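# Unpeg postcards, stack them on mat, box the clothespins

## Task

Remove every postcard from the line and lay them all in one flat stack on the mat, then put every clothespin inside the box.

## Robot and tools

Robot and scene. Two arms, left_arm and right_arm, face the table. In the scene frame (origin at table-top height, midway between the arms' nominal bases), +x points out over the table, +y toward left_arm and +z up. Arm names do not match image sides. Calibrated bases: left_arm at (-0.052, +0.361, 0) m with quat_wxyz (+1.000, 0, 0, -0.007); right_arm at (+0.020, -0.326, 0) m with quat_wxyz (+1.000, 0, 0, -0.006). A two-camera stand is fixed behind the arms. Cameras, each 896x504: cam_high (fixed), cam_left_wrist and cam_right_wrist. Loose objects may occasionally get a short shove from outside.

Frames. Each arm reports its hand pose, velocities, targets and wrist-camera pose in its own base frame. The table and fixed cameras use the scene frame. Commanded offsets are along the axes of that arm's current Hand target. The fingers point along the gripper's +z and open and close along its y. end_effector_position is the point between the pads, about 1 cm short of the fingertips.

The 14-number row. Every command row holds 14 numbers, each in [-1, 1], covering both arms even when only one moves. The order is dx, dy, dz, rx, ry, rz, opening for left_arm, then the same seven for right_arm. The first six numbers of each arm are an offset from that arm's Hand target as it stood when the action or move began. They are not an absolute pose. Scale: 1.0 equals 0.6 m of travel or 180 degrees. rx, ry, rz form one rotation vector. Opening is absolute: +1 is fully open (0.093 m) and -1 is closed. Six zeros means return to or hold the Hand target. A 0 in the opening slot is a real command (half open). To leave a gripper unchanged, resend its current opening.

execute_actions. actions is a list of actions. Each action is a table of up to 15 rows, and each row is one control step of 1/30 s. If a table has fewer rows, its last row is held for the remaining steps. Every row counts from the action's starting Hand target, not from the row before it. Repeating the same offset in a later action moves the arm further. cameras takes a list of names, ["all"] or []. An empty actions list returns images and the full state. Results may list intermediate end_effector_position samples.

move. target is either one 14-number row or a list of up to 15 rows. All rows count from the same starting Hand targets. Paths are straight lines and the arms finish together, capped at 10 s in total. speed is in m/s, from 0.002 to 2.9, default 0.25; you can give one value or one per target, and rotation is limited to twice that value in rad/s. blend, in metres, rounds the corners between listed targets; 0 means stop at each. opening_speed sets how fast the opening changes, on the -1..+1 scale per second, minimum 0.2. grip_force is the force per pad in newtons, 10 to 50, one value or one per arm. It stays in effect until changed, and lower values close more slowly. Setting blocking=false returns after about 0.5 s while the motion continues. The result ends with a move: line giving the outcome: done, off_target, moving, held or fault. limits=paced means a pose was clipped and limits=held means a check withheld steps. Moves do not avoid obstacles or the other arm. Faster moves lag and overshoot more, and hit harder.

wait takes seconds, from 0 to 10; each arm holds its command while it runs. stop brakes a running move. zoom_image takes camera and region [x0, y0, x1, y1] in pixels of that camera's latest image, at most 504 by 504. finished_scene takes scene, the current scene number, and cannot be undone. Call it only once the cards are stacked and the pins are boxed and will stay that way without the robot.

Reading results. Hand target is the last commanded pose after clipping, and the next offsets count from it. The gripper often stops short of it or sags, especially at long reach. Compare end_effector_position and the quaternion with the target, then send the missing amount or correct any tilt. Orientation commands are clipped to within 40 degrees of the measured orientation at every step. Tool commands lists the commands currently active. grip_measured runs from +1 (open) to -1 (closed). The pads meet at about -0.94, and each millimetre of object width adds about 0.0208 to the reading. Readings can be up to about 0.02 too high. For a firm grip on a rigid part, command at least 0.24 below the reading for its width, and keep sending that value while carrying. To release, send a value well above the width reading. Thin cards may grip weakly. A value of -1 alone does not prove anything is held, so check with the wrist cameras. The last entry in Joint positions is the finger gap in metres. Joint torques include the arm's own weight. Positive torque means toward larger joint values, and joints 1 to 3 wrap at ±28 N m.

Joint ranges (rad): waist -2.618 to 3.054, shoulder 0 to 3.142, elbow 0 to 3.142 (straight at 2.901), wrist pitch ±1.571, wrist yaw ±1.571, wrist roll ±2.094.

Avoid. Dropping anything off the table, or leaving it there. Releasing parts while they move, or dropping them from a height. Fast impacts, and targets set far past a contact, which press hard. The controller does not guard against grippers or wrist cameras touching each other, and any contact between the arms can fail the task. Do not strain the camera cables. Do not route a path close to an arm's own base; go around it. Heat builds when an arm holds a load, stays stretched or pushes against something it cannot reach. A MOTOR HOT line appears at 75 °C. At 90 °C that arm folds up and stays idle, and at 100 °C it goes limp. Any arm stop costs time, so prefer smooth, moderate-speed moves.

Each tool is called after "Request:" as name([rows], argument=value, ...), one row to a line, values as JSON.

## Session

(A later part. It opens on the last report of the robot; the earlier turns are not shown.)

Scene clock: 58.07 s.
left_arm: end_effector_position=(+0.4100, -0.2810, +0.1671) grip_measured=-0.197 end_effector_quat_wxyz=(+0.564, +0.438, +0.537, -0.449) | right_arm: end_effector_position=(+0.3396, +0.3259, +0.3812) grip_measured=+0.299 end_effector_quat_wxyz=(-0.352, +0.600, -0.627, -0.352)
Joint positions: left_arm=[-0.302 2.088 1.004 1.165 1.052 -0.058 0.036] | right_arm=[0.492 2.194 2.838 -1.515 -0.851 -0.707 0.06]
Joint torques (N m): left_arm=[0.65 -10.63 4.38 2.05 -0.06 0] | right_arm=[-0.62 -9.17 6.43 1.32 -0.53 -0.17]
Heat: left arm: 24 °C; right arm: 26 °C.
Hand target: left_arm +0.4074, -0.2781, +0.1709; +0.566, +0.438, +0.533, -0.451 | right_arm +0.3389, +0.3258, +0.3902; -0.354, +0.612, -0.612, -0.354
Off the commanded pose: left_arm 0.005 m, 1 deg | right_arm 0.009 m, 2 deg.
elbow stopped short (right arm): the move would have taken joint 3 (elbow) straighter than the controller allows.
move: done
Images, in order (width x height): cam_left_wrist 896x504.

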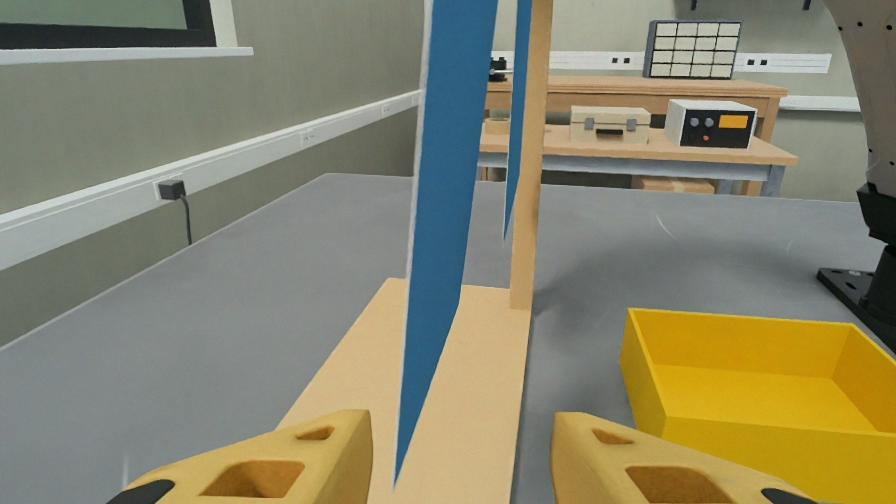

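Request:
move([
  [-0.003,0.018,0.005,0,0,0,-0.2,0,0,0,0,0,0,0.3],
  [-0.0058,0.0145,0.0865,0.028,0,0,-0.2,0,0,0,0,0,0,0.3],
], speed=0.12, blend=[0.004,0], cameras=["cam_left_wrist","cam_right_wrist"])

Scene clock: 59.97 s.
left_arm: end_effector_position=(+0.4222, -0.3244, +0.1789) grip_measured=-0.197 end_effector_quat_wxyz=(+0.553, +0.461, +0.511, -0.469) | right_arm: end_effector_position=(+0.3396, +0.3259, +0.3812) grip_measured=+0.299 end_effector_quat_wxyz=(-0.352, +0.600, -0.627, -0.352)
Joint positions: left_arm=[-0.376 2.171 1.195 1.083 1.059 -0.062 0.036] | right_arm=[0.492 2.194 2.838 -1.515 -0.851 -0.707 0.06]
Joint torques (N m): left_arm=[0.13 -9.18 8.44 1.58 -0.04 0.07] | right_arm=[-0.62 -9.33 6.52 1.28 -0.54 -0.12]
Heat: left arm: 25 °C; right arm: 26 °C.
Hand target: left_arm +0.4266, -0.3269, +0.1770; +0.547, +0.463, +0.512, -0.474 | right_arm +0.3389, +0.3258, +0.3902; -0.354, +0.612, -0.612, -0.354
Off the commanded pose: left_arm 0.005 m, 1 deg | right_arm 0.009 m, 2 deg.
elbow stopped short (right arm): the move would have taken joint 3 (elbow) straighter than the controller allows.
move: done
Images, in order (width x height): cam_left_wrist 896x504, cam_right_wrist 896x504.

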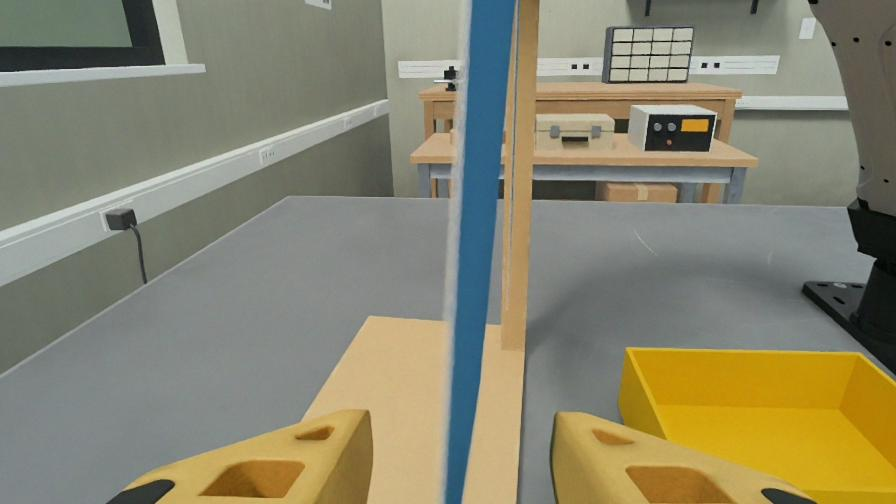

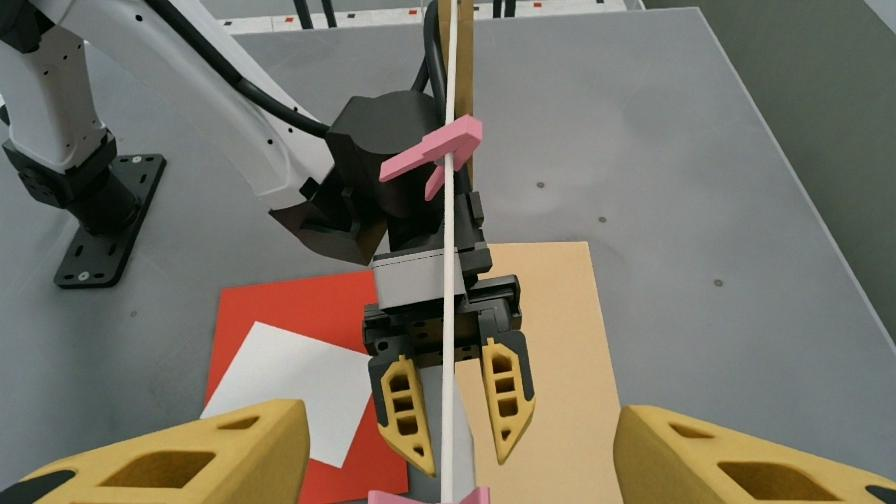

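Request:
move(target=[0,0,0,0,0,0,-1,0,0,0,0,0,0,0.3], speed=0.1, opening_speed=0.8, cameras=["cam_left_wrist","cam_right_wrist"])

Scene clock: 62.73 s.
left_arm: end_effector_position=(+0.4222, -0.3244, +0.1788) grip_measured=-0.970 end_effector_quat_wxyz=(+0.553, +0.461, +0.511, -0.469) | right_arm: end_effector_position=(+0.3396, +0.3259, +0.3812) grip_measured=+0.299 end_effector_quat_wxyz=(-0.352, +0.600, -0.627, -0.352)
Joint positions: left_arm=[-0.376 2.171 1.195 1.082 1.059 -0.062 0] | right_arm=[0.492 2.194 2.838 -1.515 -0.851 -0.707 0.06]
Joint torques (N m): left_arm=[0.14 -9.18 8.46 1.58 -0.05 0.08] | right_arm=[-0.49 -9.24 6.38 1.3 -0.53 -0.16]
Heat: left arm: 25 °C; right arm: 26 °C.
Hand target: left_arm +0.4266, -0.3269, +0.1771; +0.547, +0.463, +0.512, -0.474 | right_arm +0.3389, +0.3258, +0.3902; -0.354, +0.612, -0.612, -0.354
Off the commanded pose: left_arm 0.005 m, 1 deg | right_arm 0.009 m, 2 deg.
elbow stopped short (right arm): the move would have taken joint 3 (elbow) straighter than the controller allows.
move: done
Images, in order (width x height): cam_left_wrist 896x504, cam_right_wrist 896x504.

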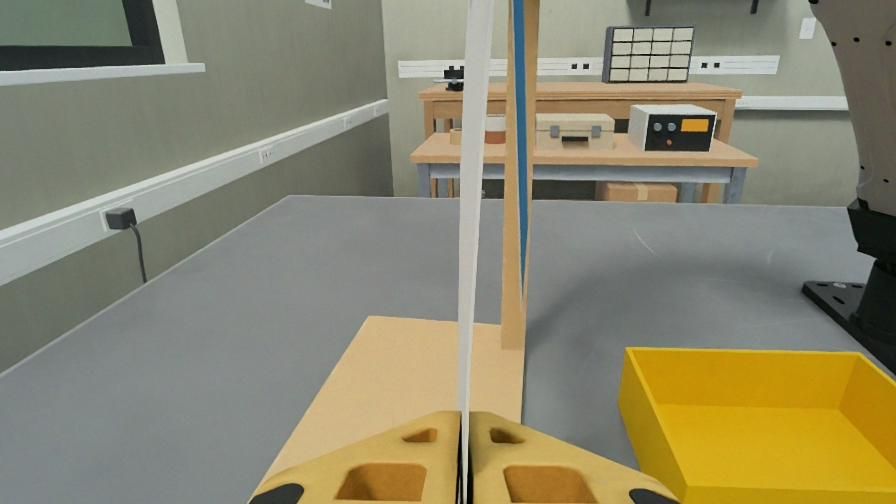

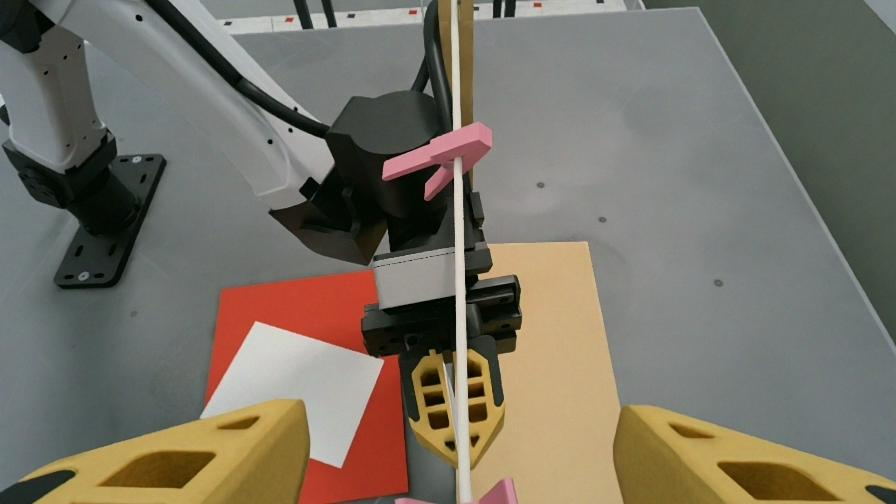

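Request:
move(target=[0,0,0,0,0,0,-1,0.0577,0,0.0333,0,0,0,0.3], speed=0.1, cameras=["cam_right_wrist","cam_left_wrist"])

Scene clock: 64.87 s.
left_arm: end_effector_position=(+0.4222, -0.3244, +0.1788) grip_measured=-0.970 end_effector_quat_wxyz=(+0.553, +0.461, +0.511, -0.469) | right_arm: end_effector_position=(+0.3442, +0.3286, +0.3313) grip_measured=+0.299 end_effector_quat_wxyz=(-0.331, +0.613, -0.625, -0.351)
Joint positions: left_arm=[-0.376 2.171 1.195 1.082 1.059 -0.062 0] | right_arm=[0.492 2.017 2.316 -1.244 -0.853 -0.767 0.06]
Joint torques (N m): left_arm=[0.14 -9.18 8.44 1.57 -0.04 0.08] | right_arm=[-0.58 -13.16 4.4 1.37 -0.47 0.06]
Motor temperatures (°C): left_arm=[21 25 24 25 21 20 19] | right_arm=[19 27 25 24 21 21 19]
Heat: left arm: 25 °C; right arm: 27 °C.
Hand target: left_arm +0.4266, -0.3269, +0.1771; +0.547, +0.463, +0.512, -0.474 | right_arm +0.3389, +0.3258, +0.3502; -0.354, +0.612, -0.612, -0.354
Off the commanded pose: left_arm 0.005 m, 1 deg | right_arm 0.020 m, 3 deg.
move: off_target (right_arm)
Images, in order (width x height): cam_left_wrist 896x504, cam_right_wrist 896x504.

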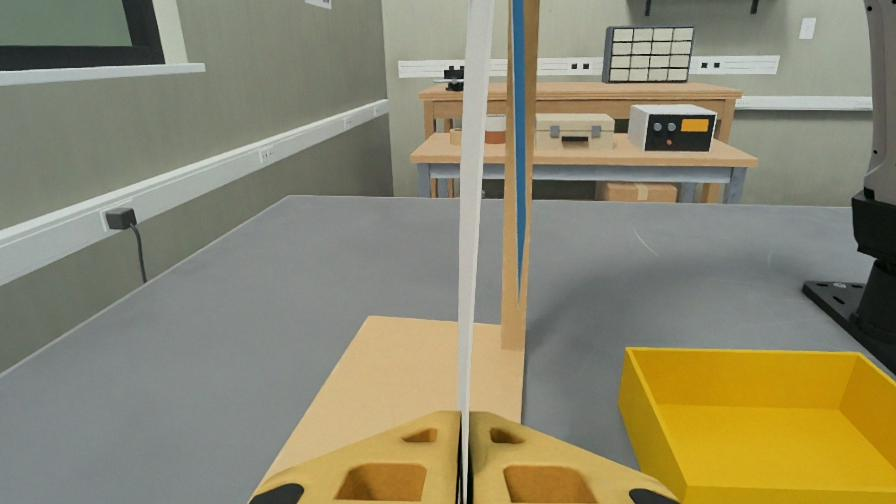

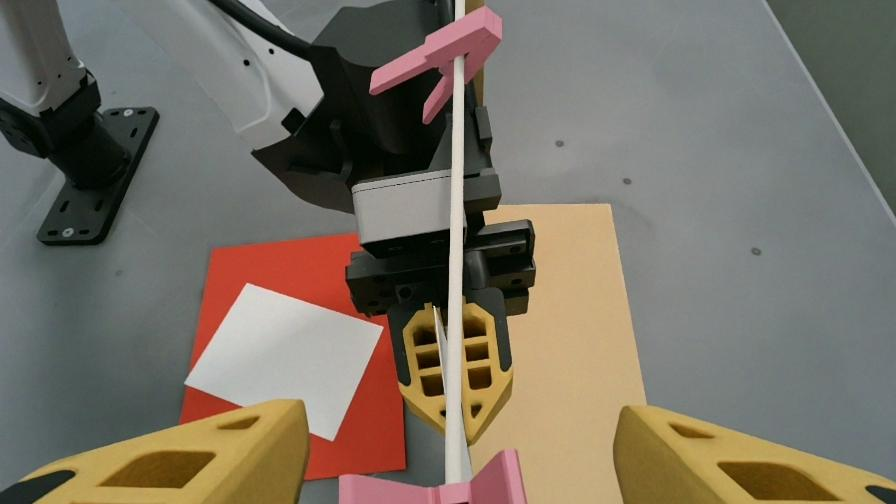

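Request:
move([
  [0,0,0,0,0,0,-1,-0.0115,0.0083,-0.0067,0,0,0,0.3],
  [0,0,0,0,0,0,-1,-0.0115,0.0083,-0.0067,0,0,0,-0.25],
], speed=0.05, opening_speed=1.0, cameras=["cam_right_wrist"])

Scene clock: 67.13 s.
left_arm: end_effector_position=(+0.4222, -0.3244, +0.1787) grip_measured=-0.970 end_effector_quat_wxyz=(+0.553, +0.461, +0.511, -0.469) | right_arm: end_effector_position=(+0.3437, +0.3283, +0.3309) grip_measured=-0.249 end_effector_quat_wxyz=(-0.328, +0.610, -0.629, -0.353)
Joint positions: left_arm=[-0.376 2.171 1.195 1.082 1.059 -0.062 0] | right_arm=[0.492 2.017 2.316 -1.248 -0.853 -0.757 0.033]
Joint torques (N m): left_arm=[0.14 -9.21 8.44 1.57 -0.05 0.08] | right_arm=[-0.09 -13.49 6.91 1.24 -0.48 0.06]
Heat: left arm: 25 °C; right arm: 28 °C.
Hand target: left_arm +0.4266, -0.3269, +0.1770; +0.547, +0.462, +0.512, -0.474 | right_arm +0.3339, +0.3258, +0.3582; -0.354, +0.612, -0.612, -0.354
Off the commanded pose: left_arm 0.005 m, 1 deg | right_arm 0.029 m, 4 deg.
move: off_target (right_arm); target 2's new opening was sent with right_arm's hand 0.029 m and 3 deg from that target
Images, in order (width x height): cam_right_wrist 896x504.

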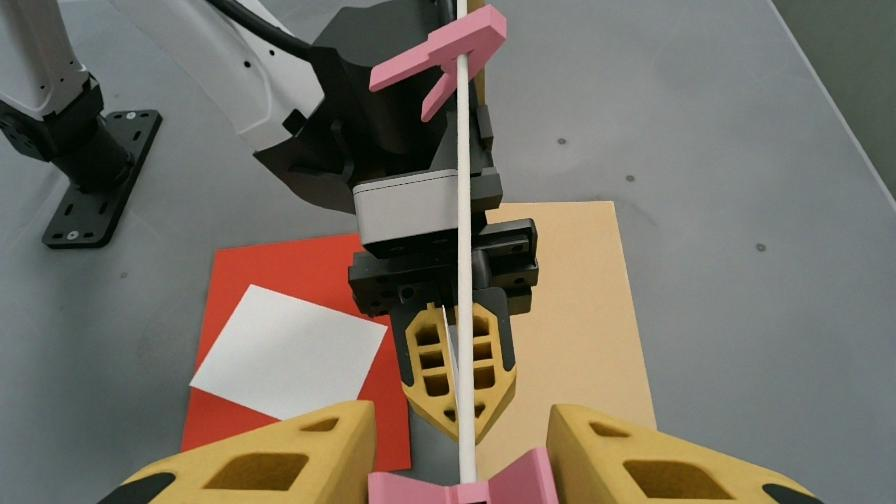

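Request:
move(target=[0,0,0,0,0,0,-1,0,0,0,0,0,0,-1], speed=0.05, opening_speed=0.7, cameras=["cam_right_wrist","cam_left_wrist"])

Scene clock: 68.77 s.
left_arm: end_effector_position=(+0.4222, -0.3244, +0.1785) grip_measured=-0.970 end_effector_quat_wxyz=(+0.553, +0.461, +0.512, -0.469) | right_arm: end_effector_position=(+0.3437, +0.3283, +0.3309) grip_measured=-0.763 end_effector_quat_wxyz=(-0.328, +0.610, -0.629, -0.354)
Joint positions: left_arm=[-0.376 2.171 1.195 1.081 1.059 -0.062 0] | right_arm=[0.492 2.017 2.316 -1.248 -0.853 -0.757 0.009]
Joint torques (N m): left_arm=[0.16 -9.2 8.46 1.58 -0.04 0.08] | right_arm=[0.02 -13.59 6.87 1.18 -0.53 0.08]
Heat: left arm: 25 °C; right arm: 28 °C.
Hand target: left_arm +0.4266, -0.3269, +0.1770; +0.547, +0.462, +0.512, -0.474 | right_arm +0.3339, +0.3258, +0.3582; -0.354, +0.612, -0.612, -0.354
Off the commanded pose: left_arm 0.005 m, 1 deg | right_arm 0.029 m, 4 deg.
move: off_target (right_arm)
Images, in order (width x height): cam_left_wrist 896x504, cam_right_wrist 896x504.

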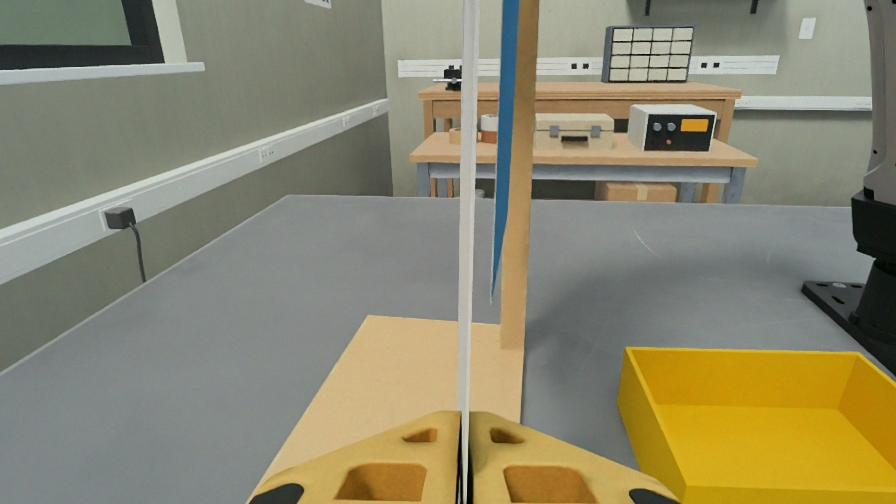

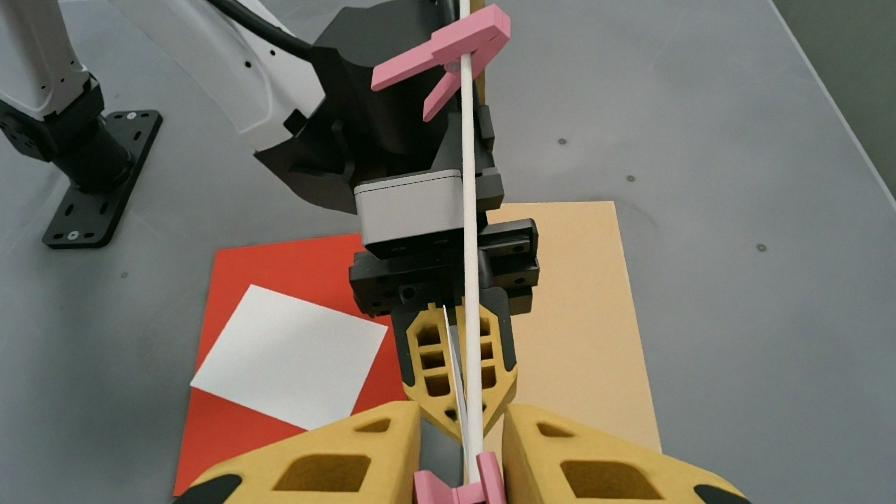

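Request:
move([
  [0.0832,-0.0017,-0.004,0,0,0,-1,-0.0606,-0.0083,-0.035,0,0,0,-1],
  [0.0777,-0.1463,-0.0555,0,0,0,-1,-0.0606,0.1584,-0.035,0,0,0,-1],
], speed=[0.08,0.2], blend=[0.002,0], cameras=["all"])

Scene clock: 71.63 s.
left_arm: end_effector_position=(+0.3368, -0.3077, +0.1059) grip_measured=-0.970 end_effector_quat_wxyz=(+0.514, +0.457, +0.538, -0.487) | right_arm: end_effector_position=(+0.2436, +0.3291, +0.3866) grip_measured=-0.781 end_effector_quat_wxyz=(-0.333, +0.614, -0.622, -0.355)
Joint positions: left_arm=[-0.415 2.16 0.789 1.378 1.047 -0.061 0] | right_arm=[0.645 1.721 2.14 -1.237 -0.765 -0.597 0.008]
Joint torques (N m): left_arm=[-0.06 -12.15 3.12 2.54 -0.25 0.16] | right_arm=[-0.29 -10.44 4.11 1.54 -0.26 0.05]
Heat: left arm: 26 °C; right arm: 28 °C.
Hand target: left_arm +0.3367, -0.3067, +0.1272; +0.547, +0.462, +0.512, -0.474 | right_arm +0.2389, +0.3258, +0.4002; -0.354, +0.612, -0.612, -0.354
Off the commanded pose: left_arm 0.021 m, 5 deg | right_arm 0.015 m, 3 deg.
move: off_target (left_arm, right_arm)

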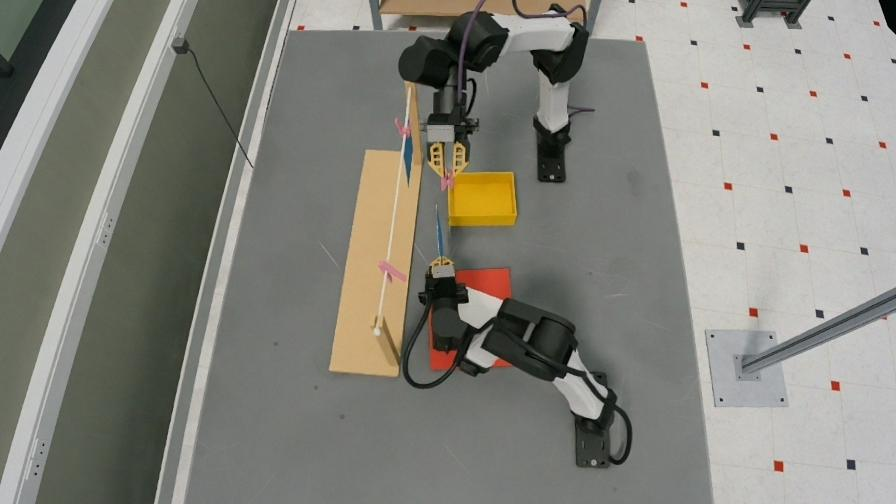

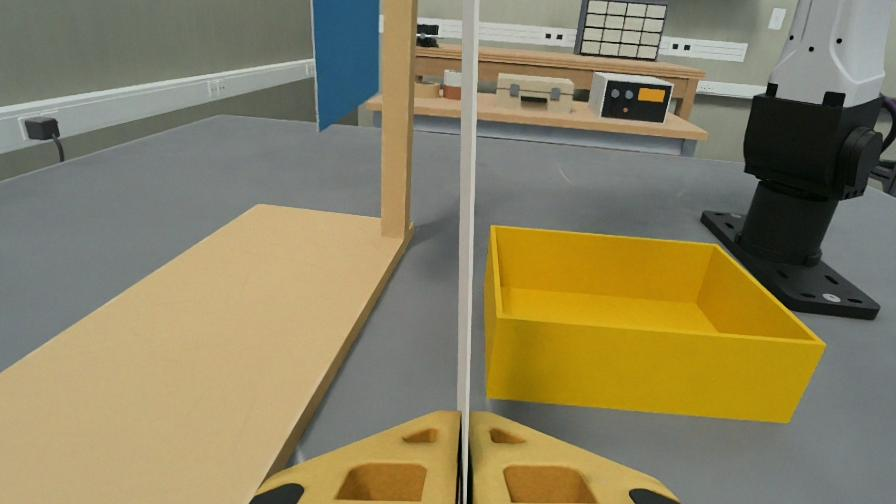

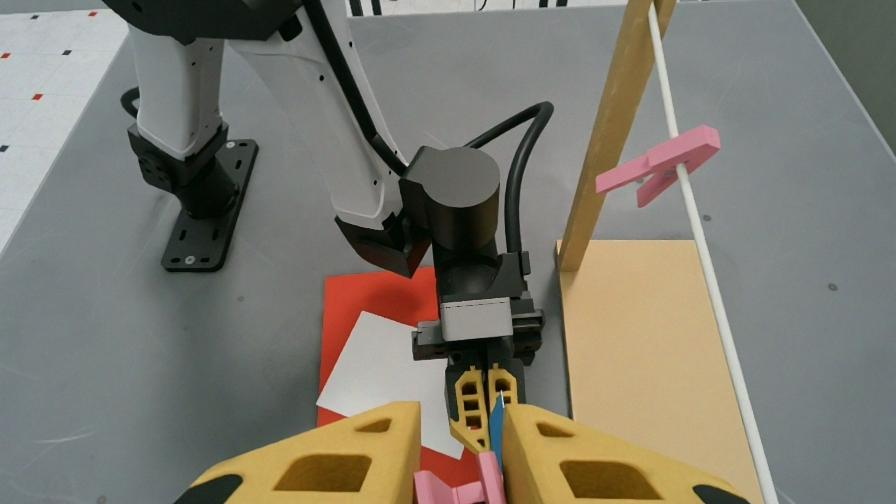

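Request:
move(target=[-0.0155,-0.0415,-0.2008,0.0567,0.0999,0.4908,-1,0.3775,0.0815,-0.053,0,0.111,0,-1], speed=0.35, cameras=["all"])

Scene clock: 76.20 s.
left_arm: end_effector_position=(+0.3010, -0.1915, +0.1277) grip_measured=-0.970 end_effector_quat_wxyz=(+0.619, +0.776, +0.096, +0.075) | right_arm: end_effector_position=(+0.1913, +0.1867, +0.2171) grip_measured=-0.781 end_effector_quat_wxyz=(-0.231, +0.660, -0.671, -0.246)
Joint positions: left_arm=[-0.122 1.56 0.567 0.423 1.145 2.096 0] | right_arm=[0.39 1.269 1.238 -1.252 -0.635 -1.068 0.008]
Joint torques (N m): left_arm=[0.29 -7.95 4.49 1.5 0.17 0.08] | right_arm=[-0.83 -5.6 4.52 0.78 -0.36 -0.23]
Heat: left arm: 26 °C; right arm: 28 °C.
Hand target: left_arm +0.2972, -0.1898, +0.1303; +0.603, +0.791, +0.079, +0.070 | right_arm +0.1899, +0.1851, +0.2198; -0.242, +0.664, -0.665, -0.242
Off the commanded pose: left_arm 0.005 m, 3 deg | right_arm 0.003 m, 2 deg.
joint sent to its limit (left arm) — joint 6 (wrist roll), upper limit. The joint targets are off in orientation, not in position.
move: off_target (left_arm)

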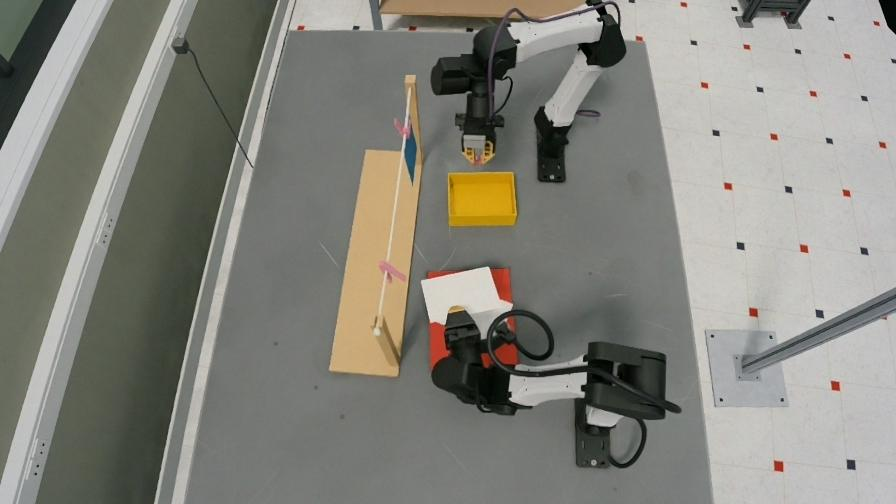

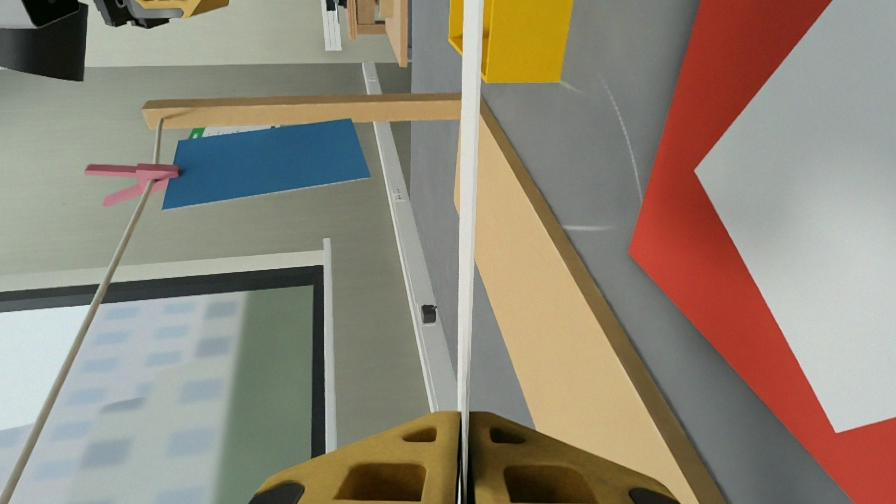

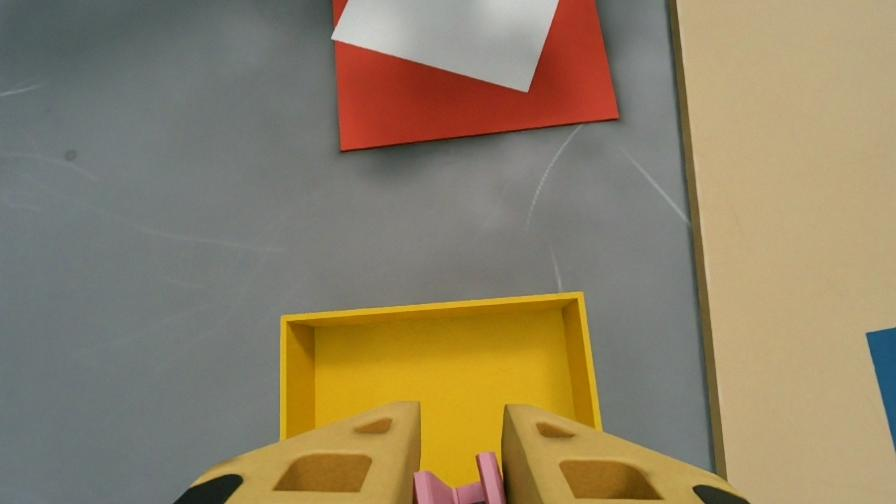

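Request:
move([
  [-0.0283,-0.1133,-0.005,0,0,0,-1,0.1827,0,0.1944,0,0,0,-1],
  [-0.0283,-0.1133,-0.005,0,0,0,-1,0.1827,0,0.1944,0,0,0,-0.2],
], speed=0.15, opening_speed=1.5, cameras=["all"])

Scene clock: 80.30 s.
left_arm: end_effector_position=(+0.2808, -0.1737, +0.0661) grip_measured=-0.970 end_effector_quat_wxyz=(+0.621, +0.771, +0.111, +0.088) | right_arm: end_effector_position=(+0.1886, +0.1759, +0.0625) grip_measured=-0.201 end_effector_quat_wxyz=(-0.238, +0.662, -0.669, -0.242)
Joint positions: left_arm=[-0.067 1.764 0.37 0.825 1.161 2.098 0] | right_arm=[0.347 1.31 0.64 -0.629 -0.645 -1.122 0.036]
Joint torques (N m): left_arm=[0.65 -4.64 3.08 1.83 0.43 0.1] | right_arm=[-0.47 -2.66 4.14 0.87 -0.4 -0.15]
Heat: left arm: 26 °C; right arm: 27 °C.
Hand target: left_arm +0.2771, -0.1729, +0.0652; +0.603, +0.790, +0.079, +0.070 | right_arm +0.1900, +0.1763, +0.0601; -0.242, +0.664, -0.664, -0.242
Off the commanded pose: left_arm 0.004 m, 5 deg | right_arm 0.003 m, 1 deg.
joint sent to its limit (left arm) — joint 6 (wrist roll), upper limit. The joint targets are off in orientation, not in position.
move: off_target (left_arm)

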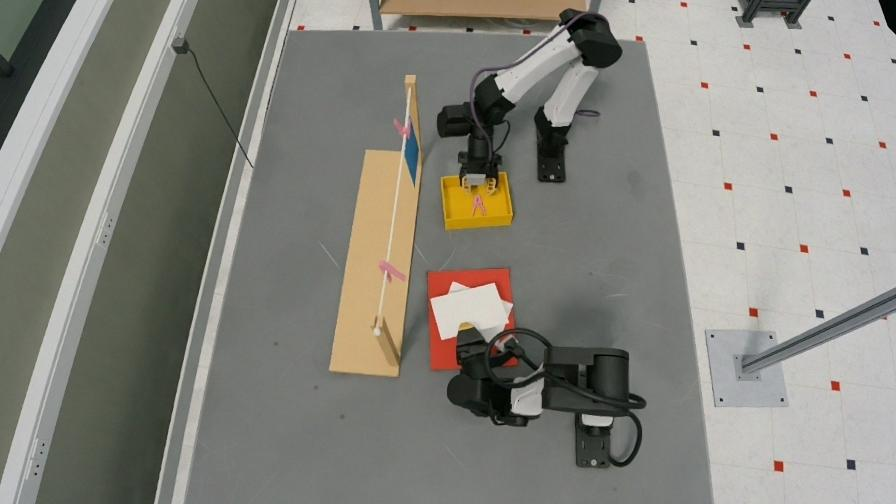

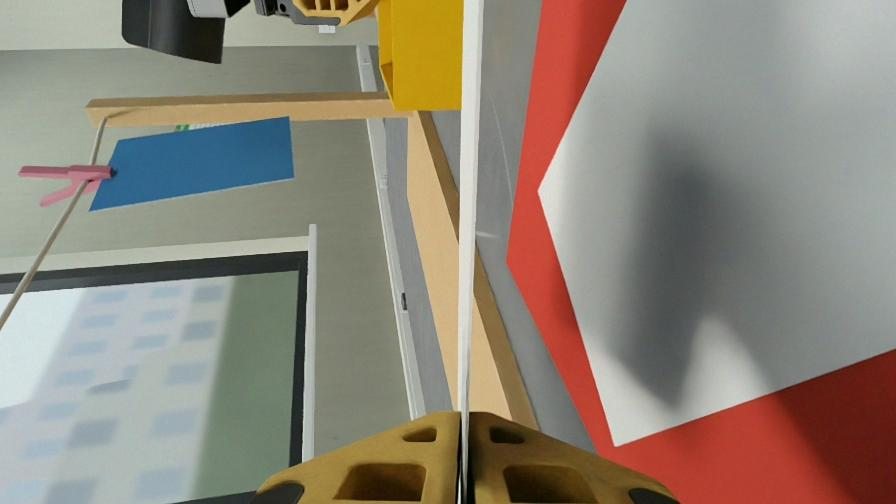

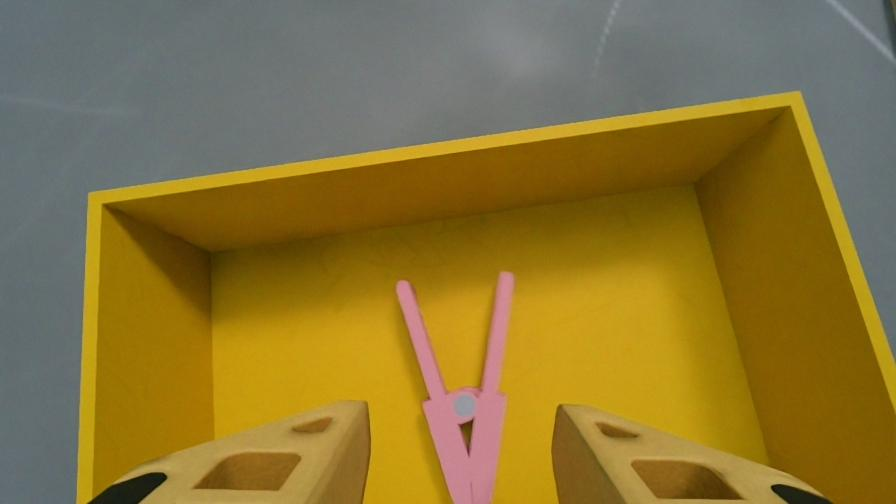

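Request:
move([
  [-0.0008,-0.0483,0.0132,0.025,0,0,-1,-0.06,0,-0.0715,0,0,0,-0.2],
  [-0.0008,-0.0483,0.0132,0.025,0,0,-0.6,-0.1715,0,-0.2043,0,0,0,-0.2],
], speed=[0.1,0.2], opening_speed=1.0, cameras=["cam_high","cam_left_wrist"])

Scene clock: 84.07 s.
left_arm: end_effector_position=(+0.2801, -0.1724, +0.0385) grip_measured=-0.603 end_effector_quat_wxyz=(+0.608, +0.778, +0.129, +0.089) | right_arm: end_effector_position=(+0.1853, +0.1740, +0.2102) grip_measured=-0.201 end_effector_quat_wxyz=(-0.227, +0.660, -0.673, -0.244)
Joint positions: left_arm=[-0.073 1.89 0.348 0.948 1.12 2.098 0.016] | right_arm=[0.347 1.241 1.199 -1.279 -0.639 -1.122 0.036]
Joint torques (N m): left_arm=[-0.38 -4.86 2.17 1.84 0.19 0.1] | right_arm=[-0.61 -2.99 7.8 0.69 -0.47 -0.14]
Heat: left arm: 26 °C; right arm: 27 °C.
Hand target: left_arm +0.2772, -0.1730, +0.0351; +0.572, +0.814, +0.081, +0.067 | right_arm +0.1899, +0.1762, +0.2201; -0.242, +0.664, -0.664, -0.242
Off the commanded pose: left_arm 0.005 m, 8 deg | right_arm 0.011 m, 2 deg.
joint sent to its limit (left arm) — joint 6 (wrist roll), upper limit. The joint targets are off in orientation, not in position.
move: off_target (left_arm, right_arm); target 2's new opening was sent with left_arm's hand 0.004 m and 8 deg from that target
Images, in order (width x height): cam_high 896x504, cam_left_wrist 896x504.

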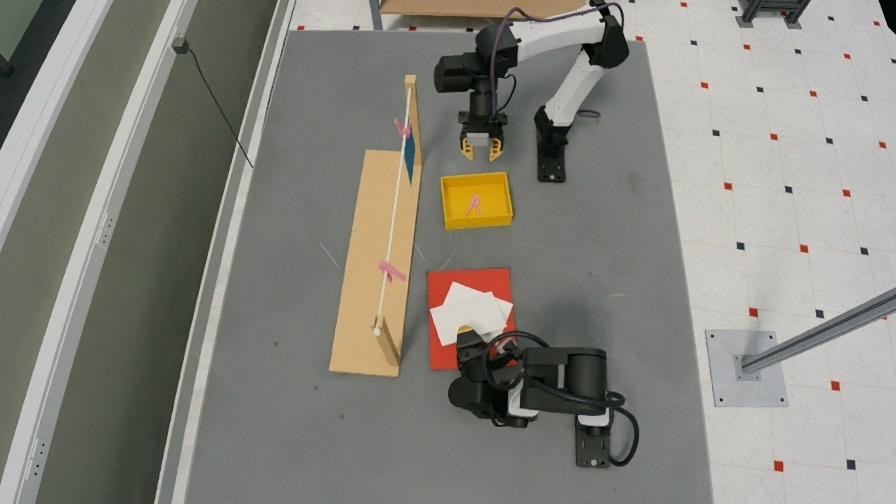

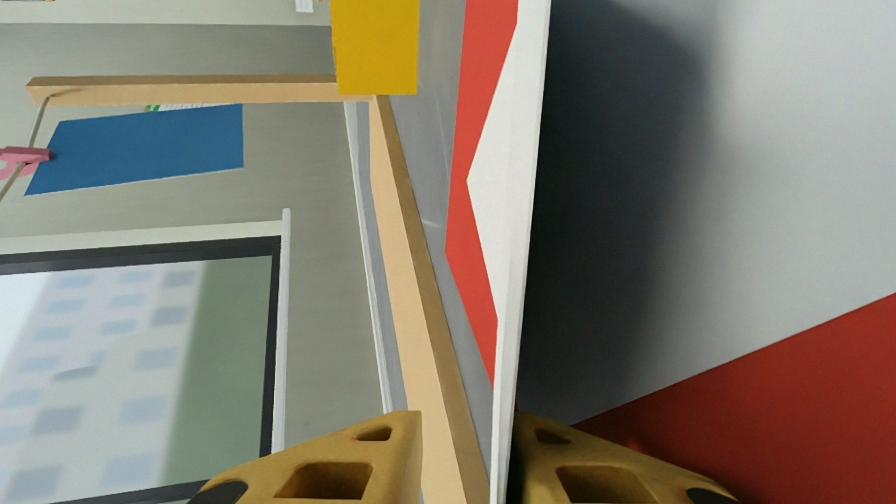

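Request:
move([
  [0,0,-0.1167,0,0,0,-0.6,0,0,0,0,0,0,-0.2],
  [0,0.2,-0.18,0,0,0,-0.6,0,0,0,0,0,0,-0.2],
], speed=0.3, blend=[0.02,0], cameras=["all"])

Request:
zoom_image(camera="cam_high", region=[400, 240, 560, 390])

Scene clock: 86.50 s.
left_arm: end_effector_position=(+0.2585, -0.1138, +0.1727) grip_measured=-0.603 end_effector_quat_wxyz=(+0.656, +0.729, +0.156, +0.115) | right_arm: end_effector_position=(+0.1853, +0.1740, +0.2102) grip_measured=-0.201 end_effector_quat_wxyz=(-0.227, +0.660, -0.673, -0.244)
Joint positions: left_arm=[0.208 1.179 0.417 0.189 1.361 2.096 0.016] | right_arm=[0.347 1.241 1.199 -1.279 -0.639 -1.122 0.036]
Joint torques (N m): left_arm=[-0.36 -4.51 8.83 1.23 0.21 0.11] | right_arm=[-0.46 -3.11 7.86 0.64 -0.49 -0.12]
Heat: left arm: 26 °C; right arm: 26 °C.
Hand target: left_arm +0.2620, -0.1136, +0.1845; +0.572, +0.814, +0.081, +0.067 | right_arm +0.1899, +0.1762, +0.2201; -0.242, +0.664, -0.664, -0.242
Off the commanded pose: left_arm 0.012 m, 17 deg | right_arm 0.011 m, 2 deg.
joint sent to its limit (left arm) — joint 6 (wrist roll), upper limit. The joint targets are off in orientation, not in position.
move: off_target (left_arm, right_arm)

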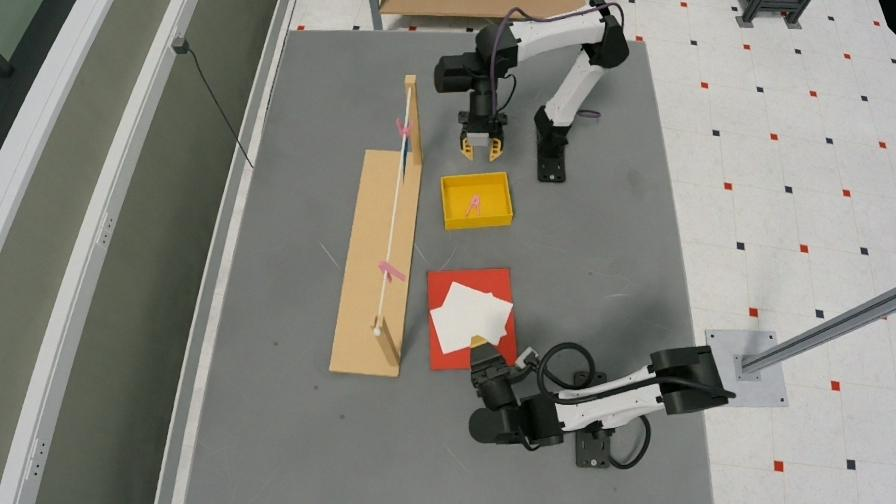

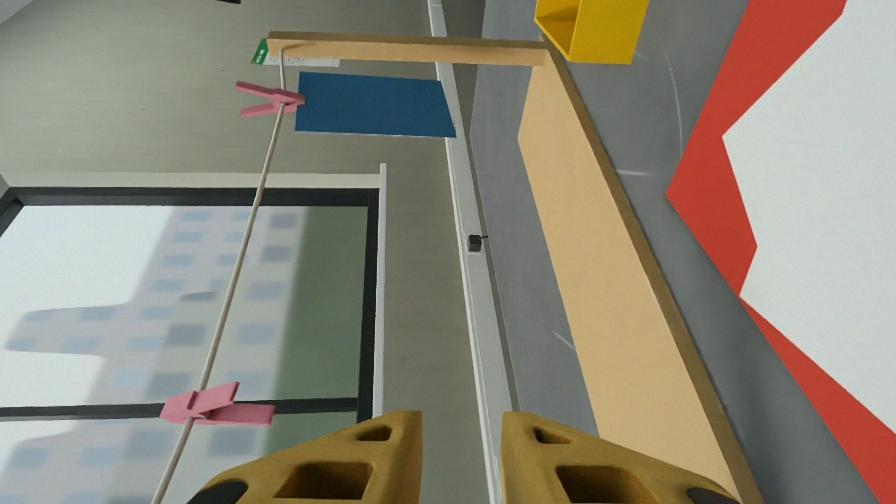

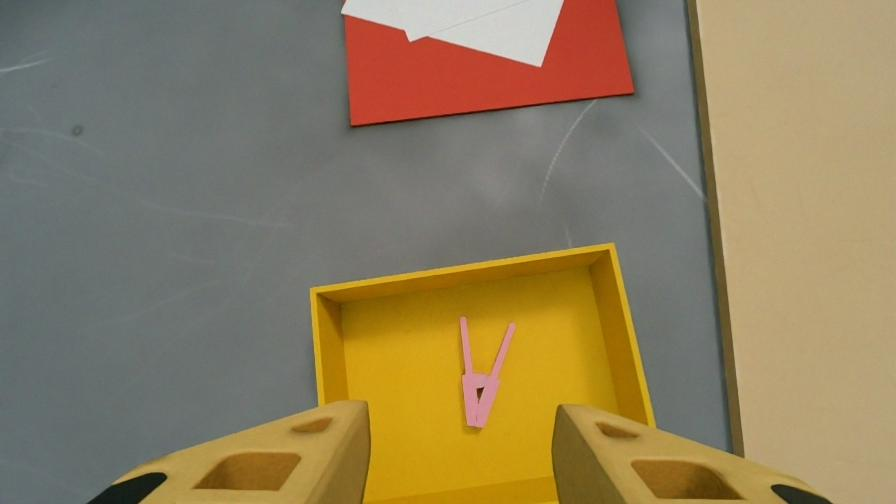

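Scaled by 3.150 from the camera's 896x504 image, which has a finer 1280x720 frame.

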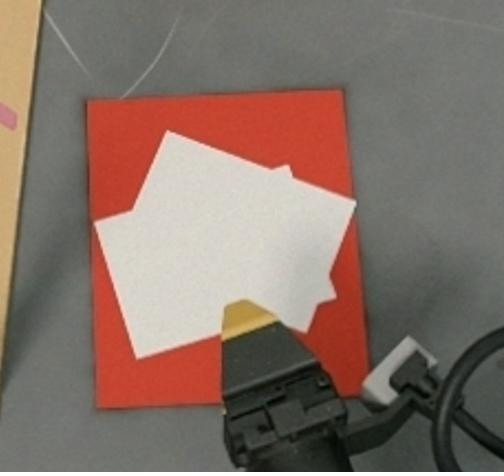

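Request:
move([
  [-0.0502,0.1068,0.1965,-0.0774,-0.0213,-0.2532,-0.2,-0.08,-0.05,-0.12,0.02,-0.06,0.018,0.3],
  [0.0477,0.1585,0.4538,-0.1548,-0.0427,-0.5064,-0.2,-0.167,-0.1,-0.2407,0.0441,-0.1232,0.0356,0.3],
], speed=0.3, blend=[0.03,0], cameras=["all"])

Scene clock: 93.03 s.
left_arm: end_effector_position=(+0.3435, -0.3851, +0.1727) grip_measured=-0.203 end_effector_quat_wxyz=(+0.595, +0.377, +0.592, -0.391) | right_arm: end_effector_position=(+0.2497, +0.1590, +0.3842) grip_measured=+0.299 end_effector_quat_wxyz=(+0.390, -0.547, +0.666, +0.325)
Joint positions: left_arm=[-0.701 1.954 0.864 1.107 0.448 -0.022 0.035] | right_arm=[0.064 1.476 1.907 -1.58 -1.011 -1.075 0.06]
Joint torques (N m): left_arm=[-0.28 -7.66 8.18 2.5 -0.25 0.09] | right_arm=[-0.5 -3.92 7.27 0.89 -0.67 0.01]
Heat: left arm: 26 °C; right arm: 26 °C.
Hand target: left_arm +0.3503, -0.3897, +0.1826; +0.612, +0.370, +0.581, -0.390 | right_arm +0.2499, +0.1599, +0.3950; +0.397, -0.549, +0.656, +0.332
Off the commanded pose: left_arm 0.013 m, 2 deg | right_arm 0.011 m, 2 deg.
joint read past its limit (right arm) — joint 4 (wrist pitch), lower limit.
joint sent to its limit (right arm) — joint 4 (wrist pitch), lower limit. The joint targets still meet the commanded pose.
move: off_target (left_arm, right_arm)

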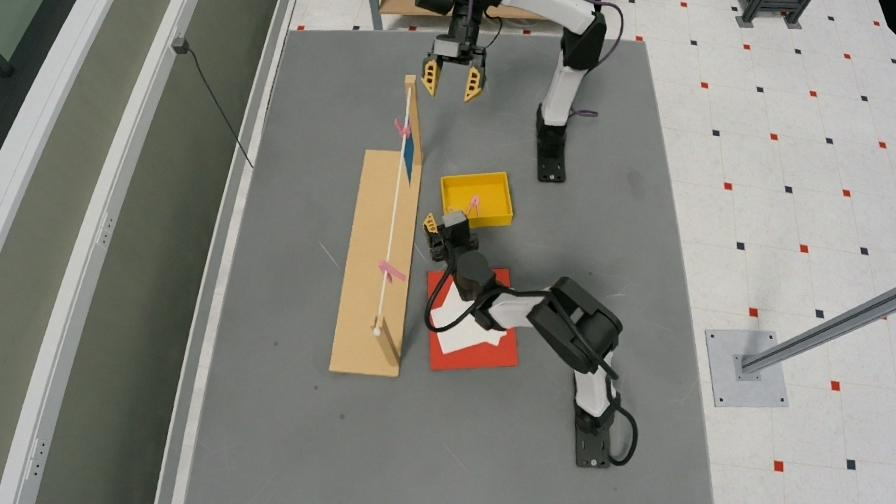

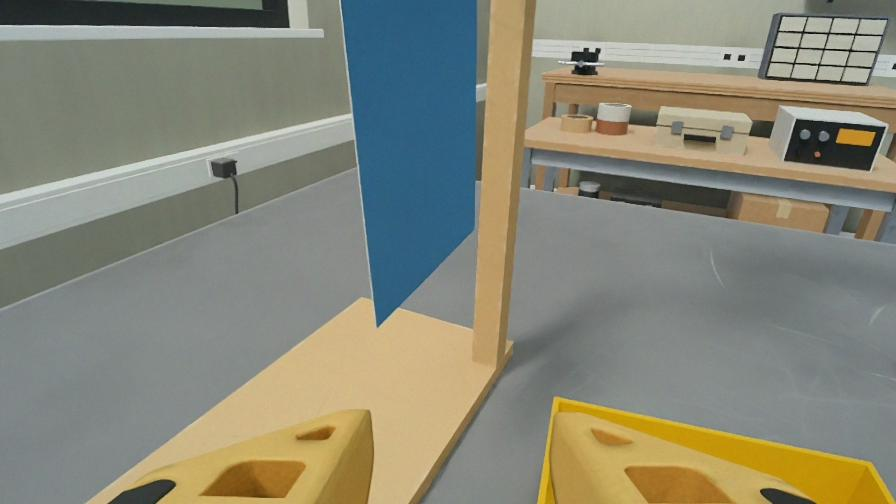

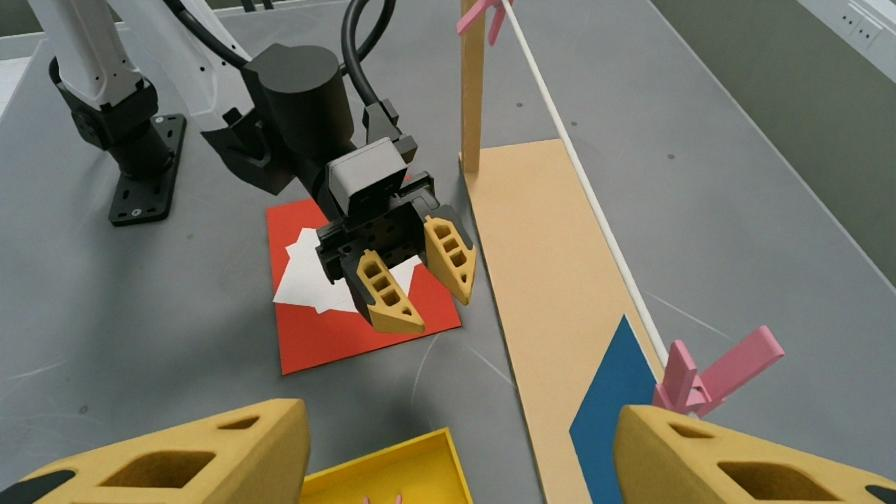

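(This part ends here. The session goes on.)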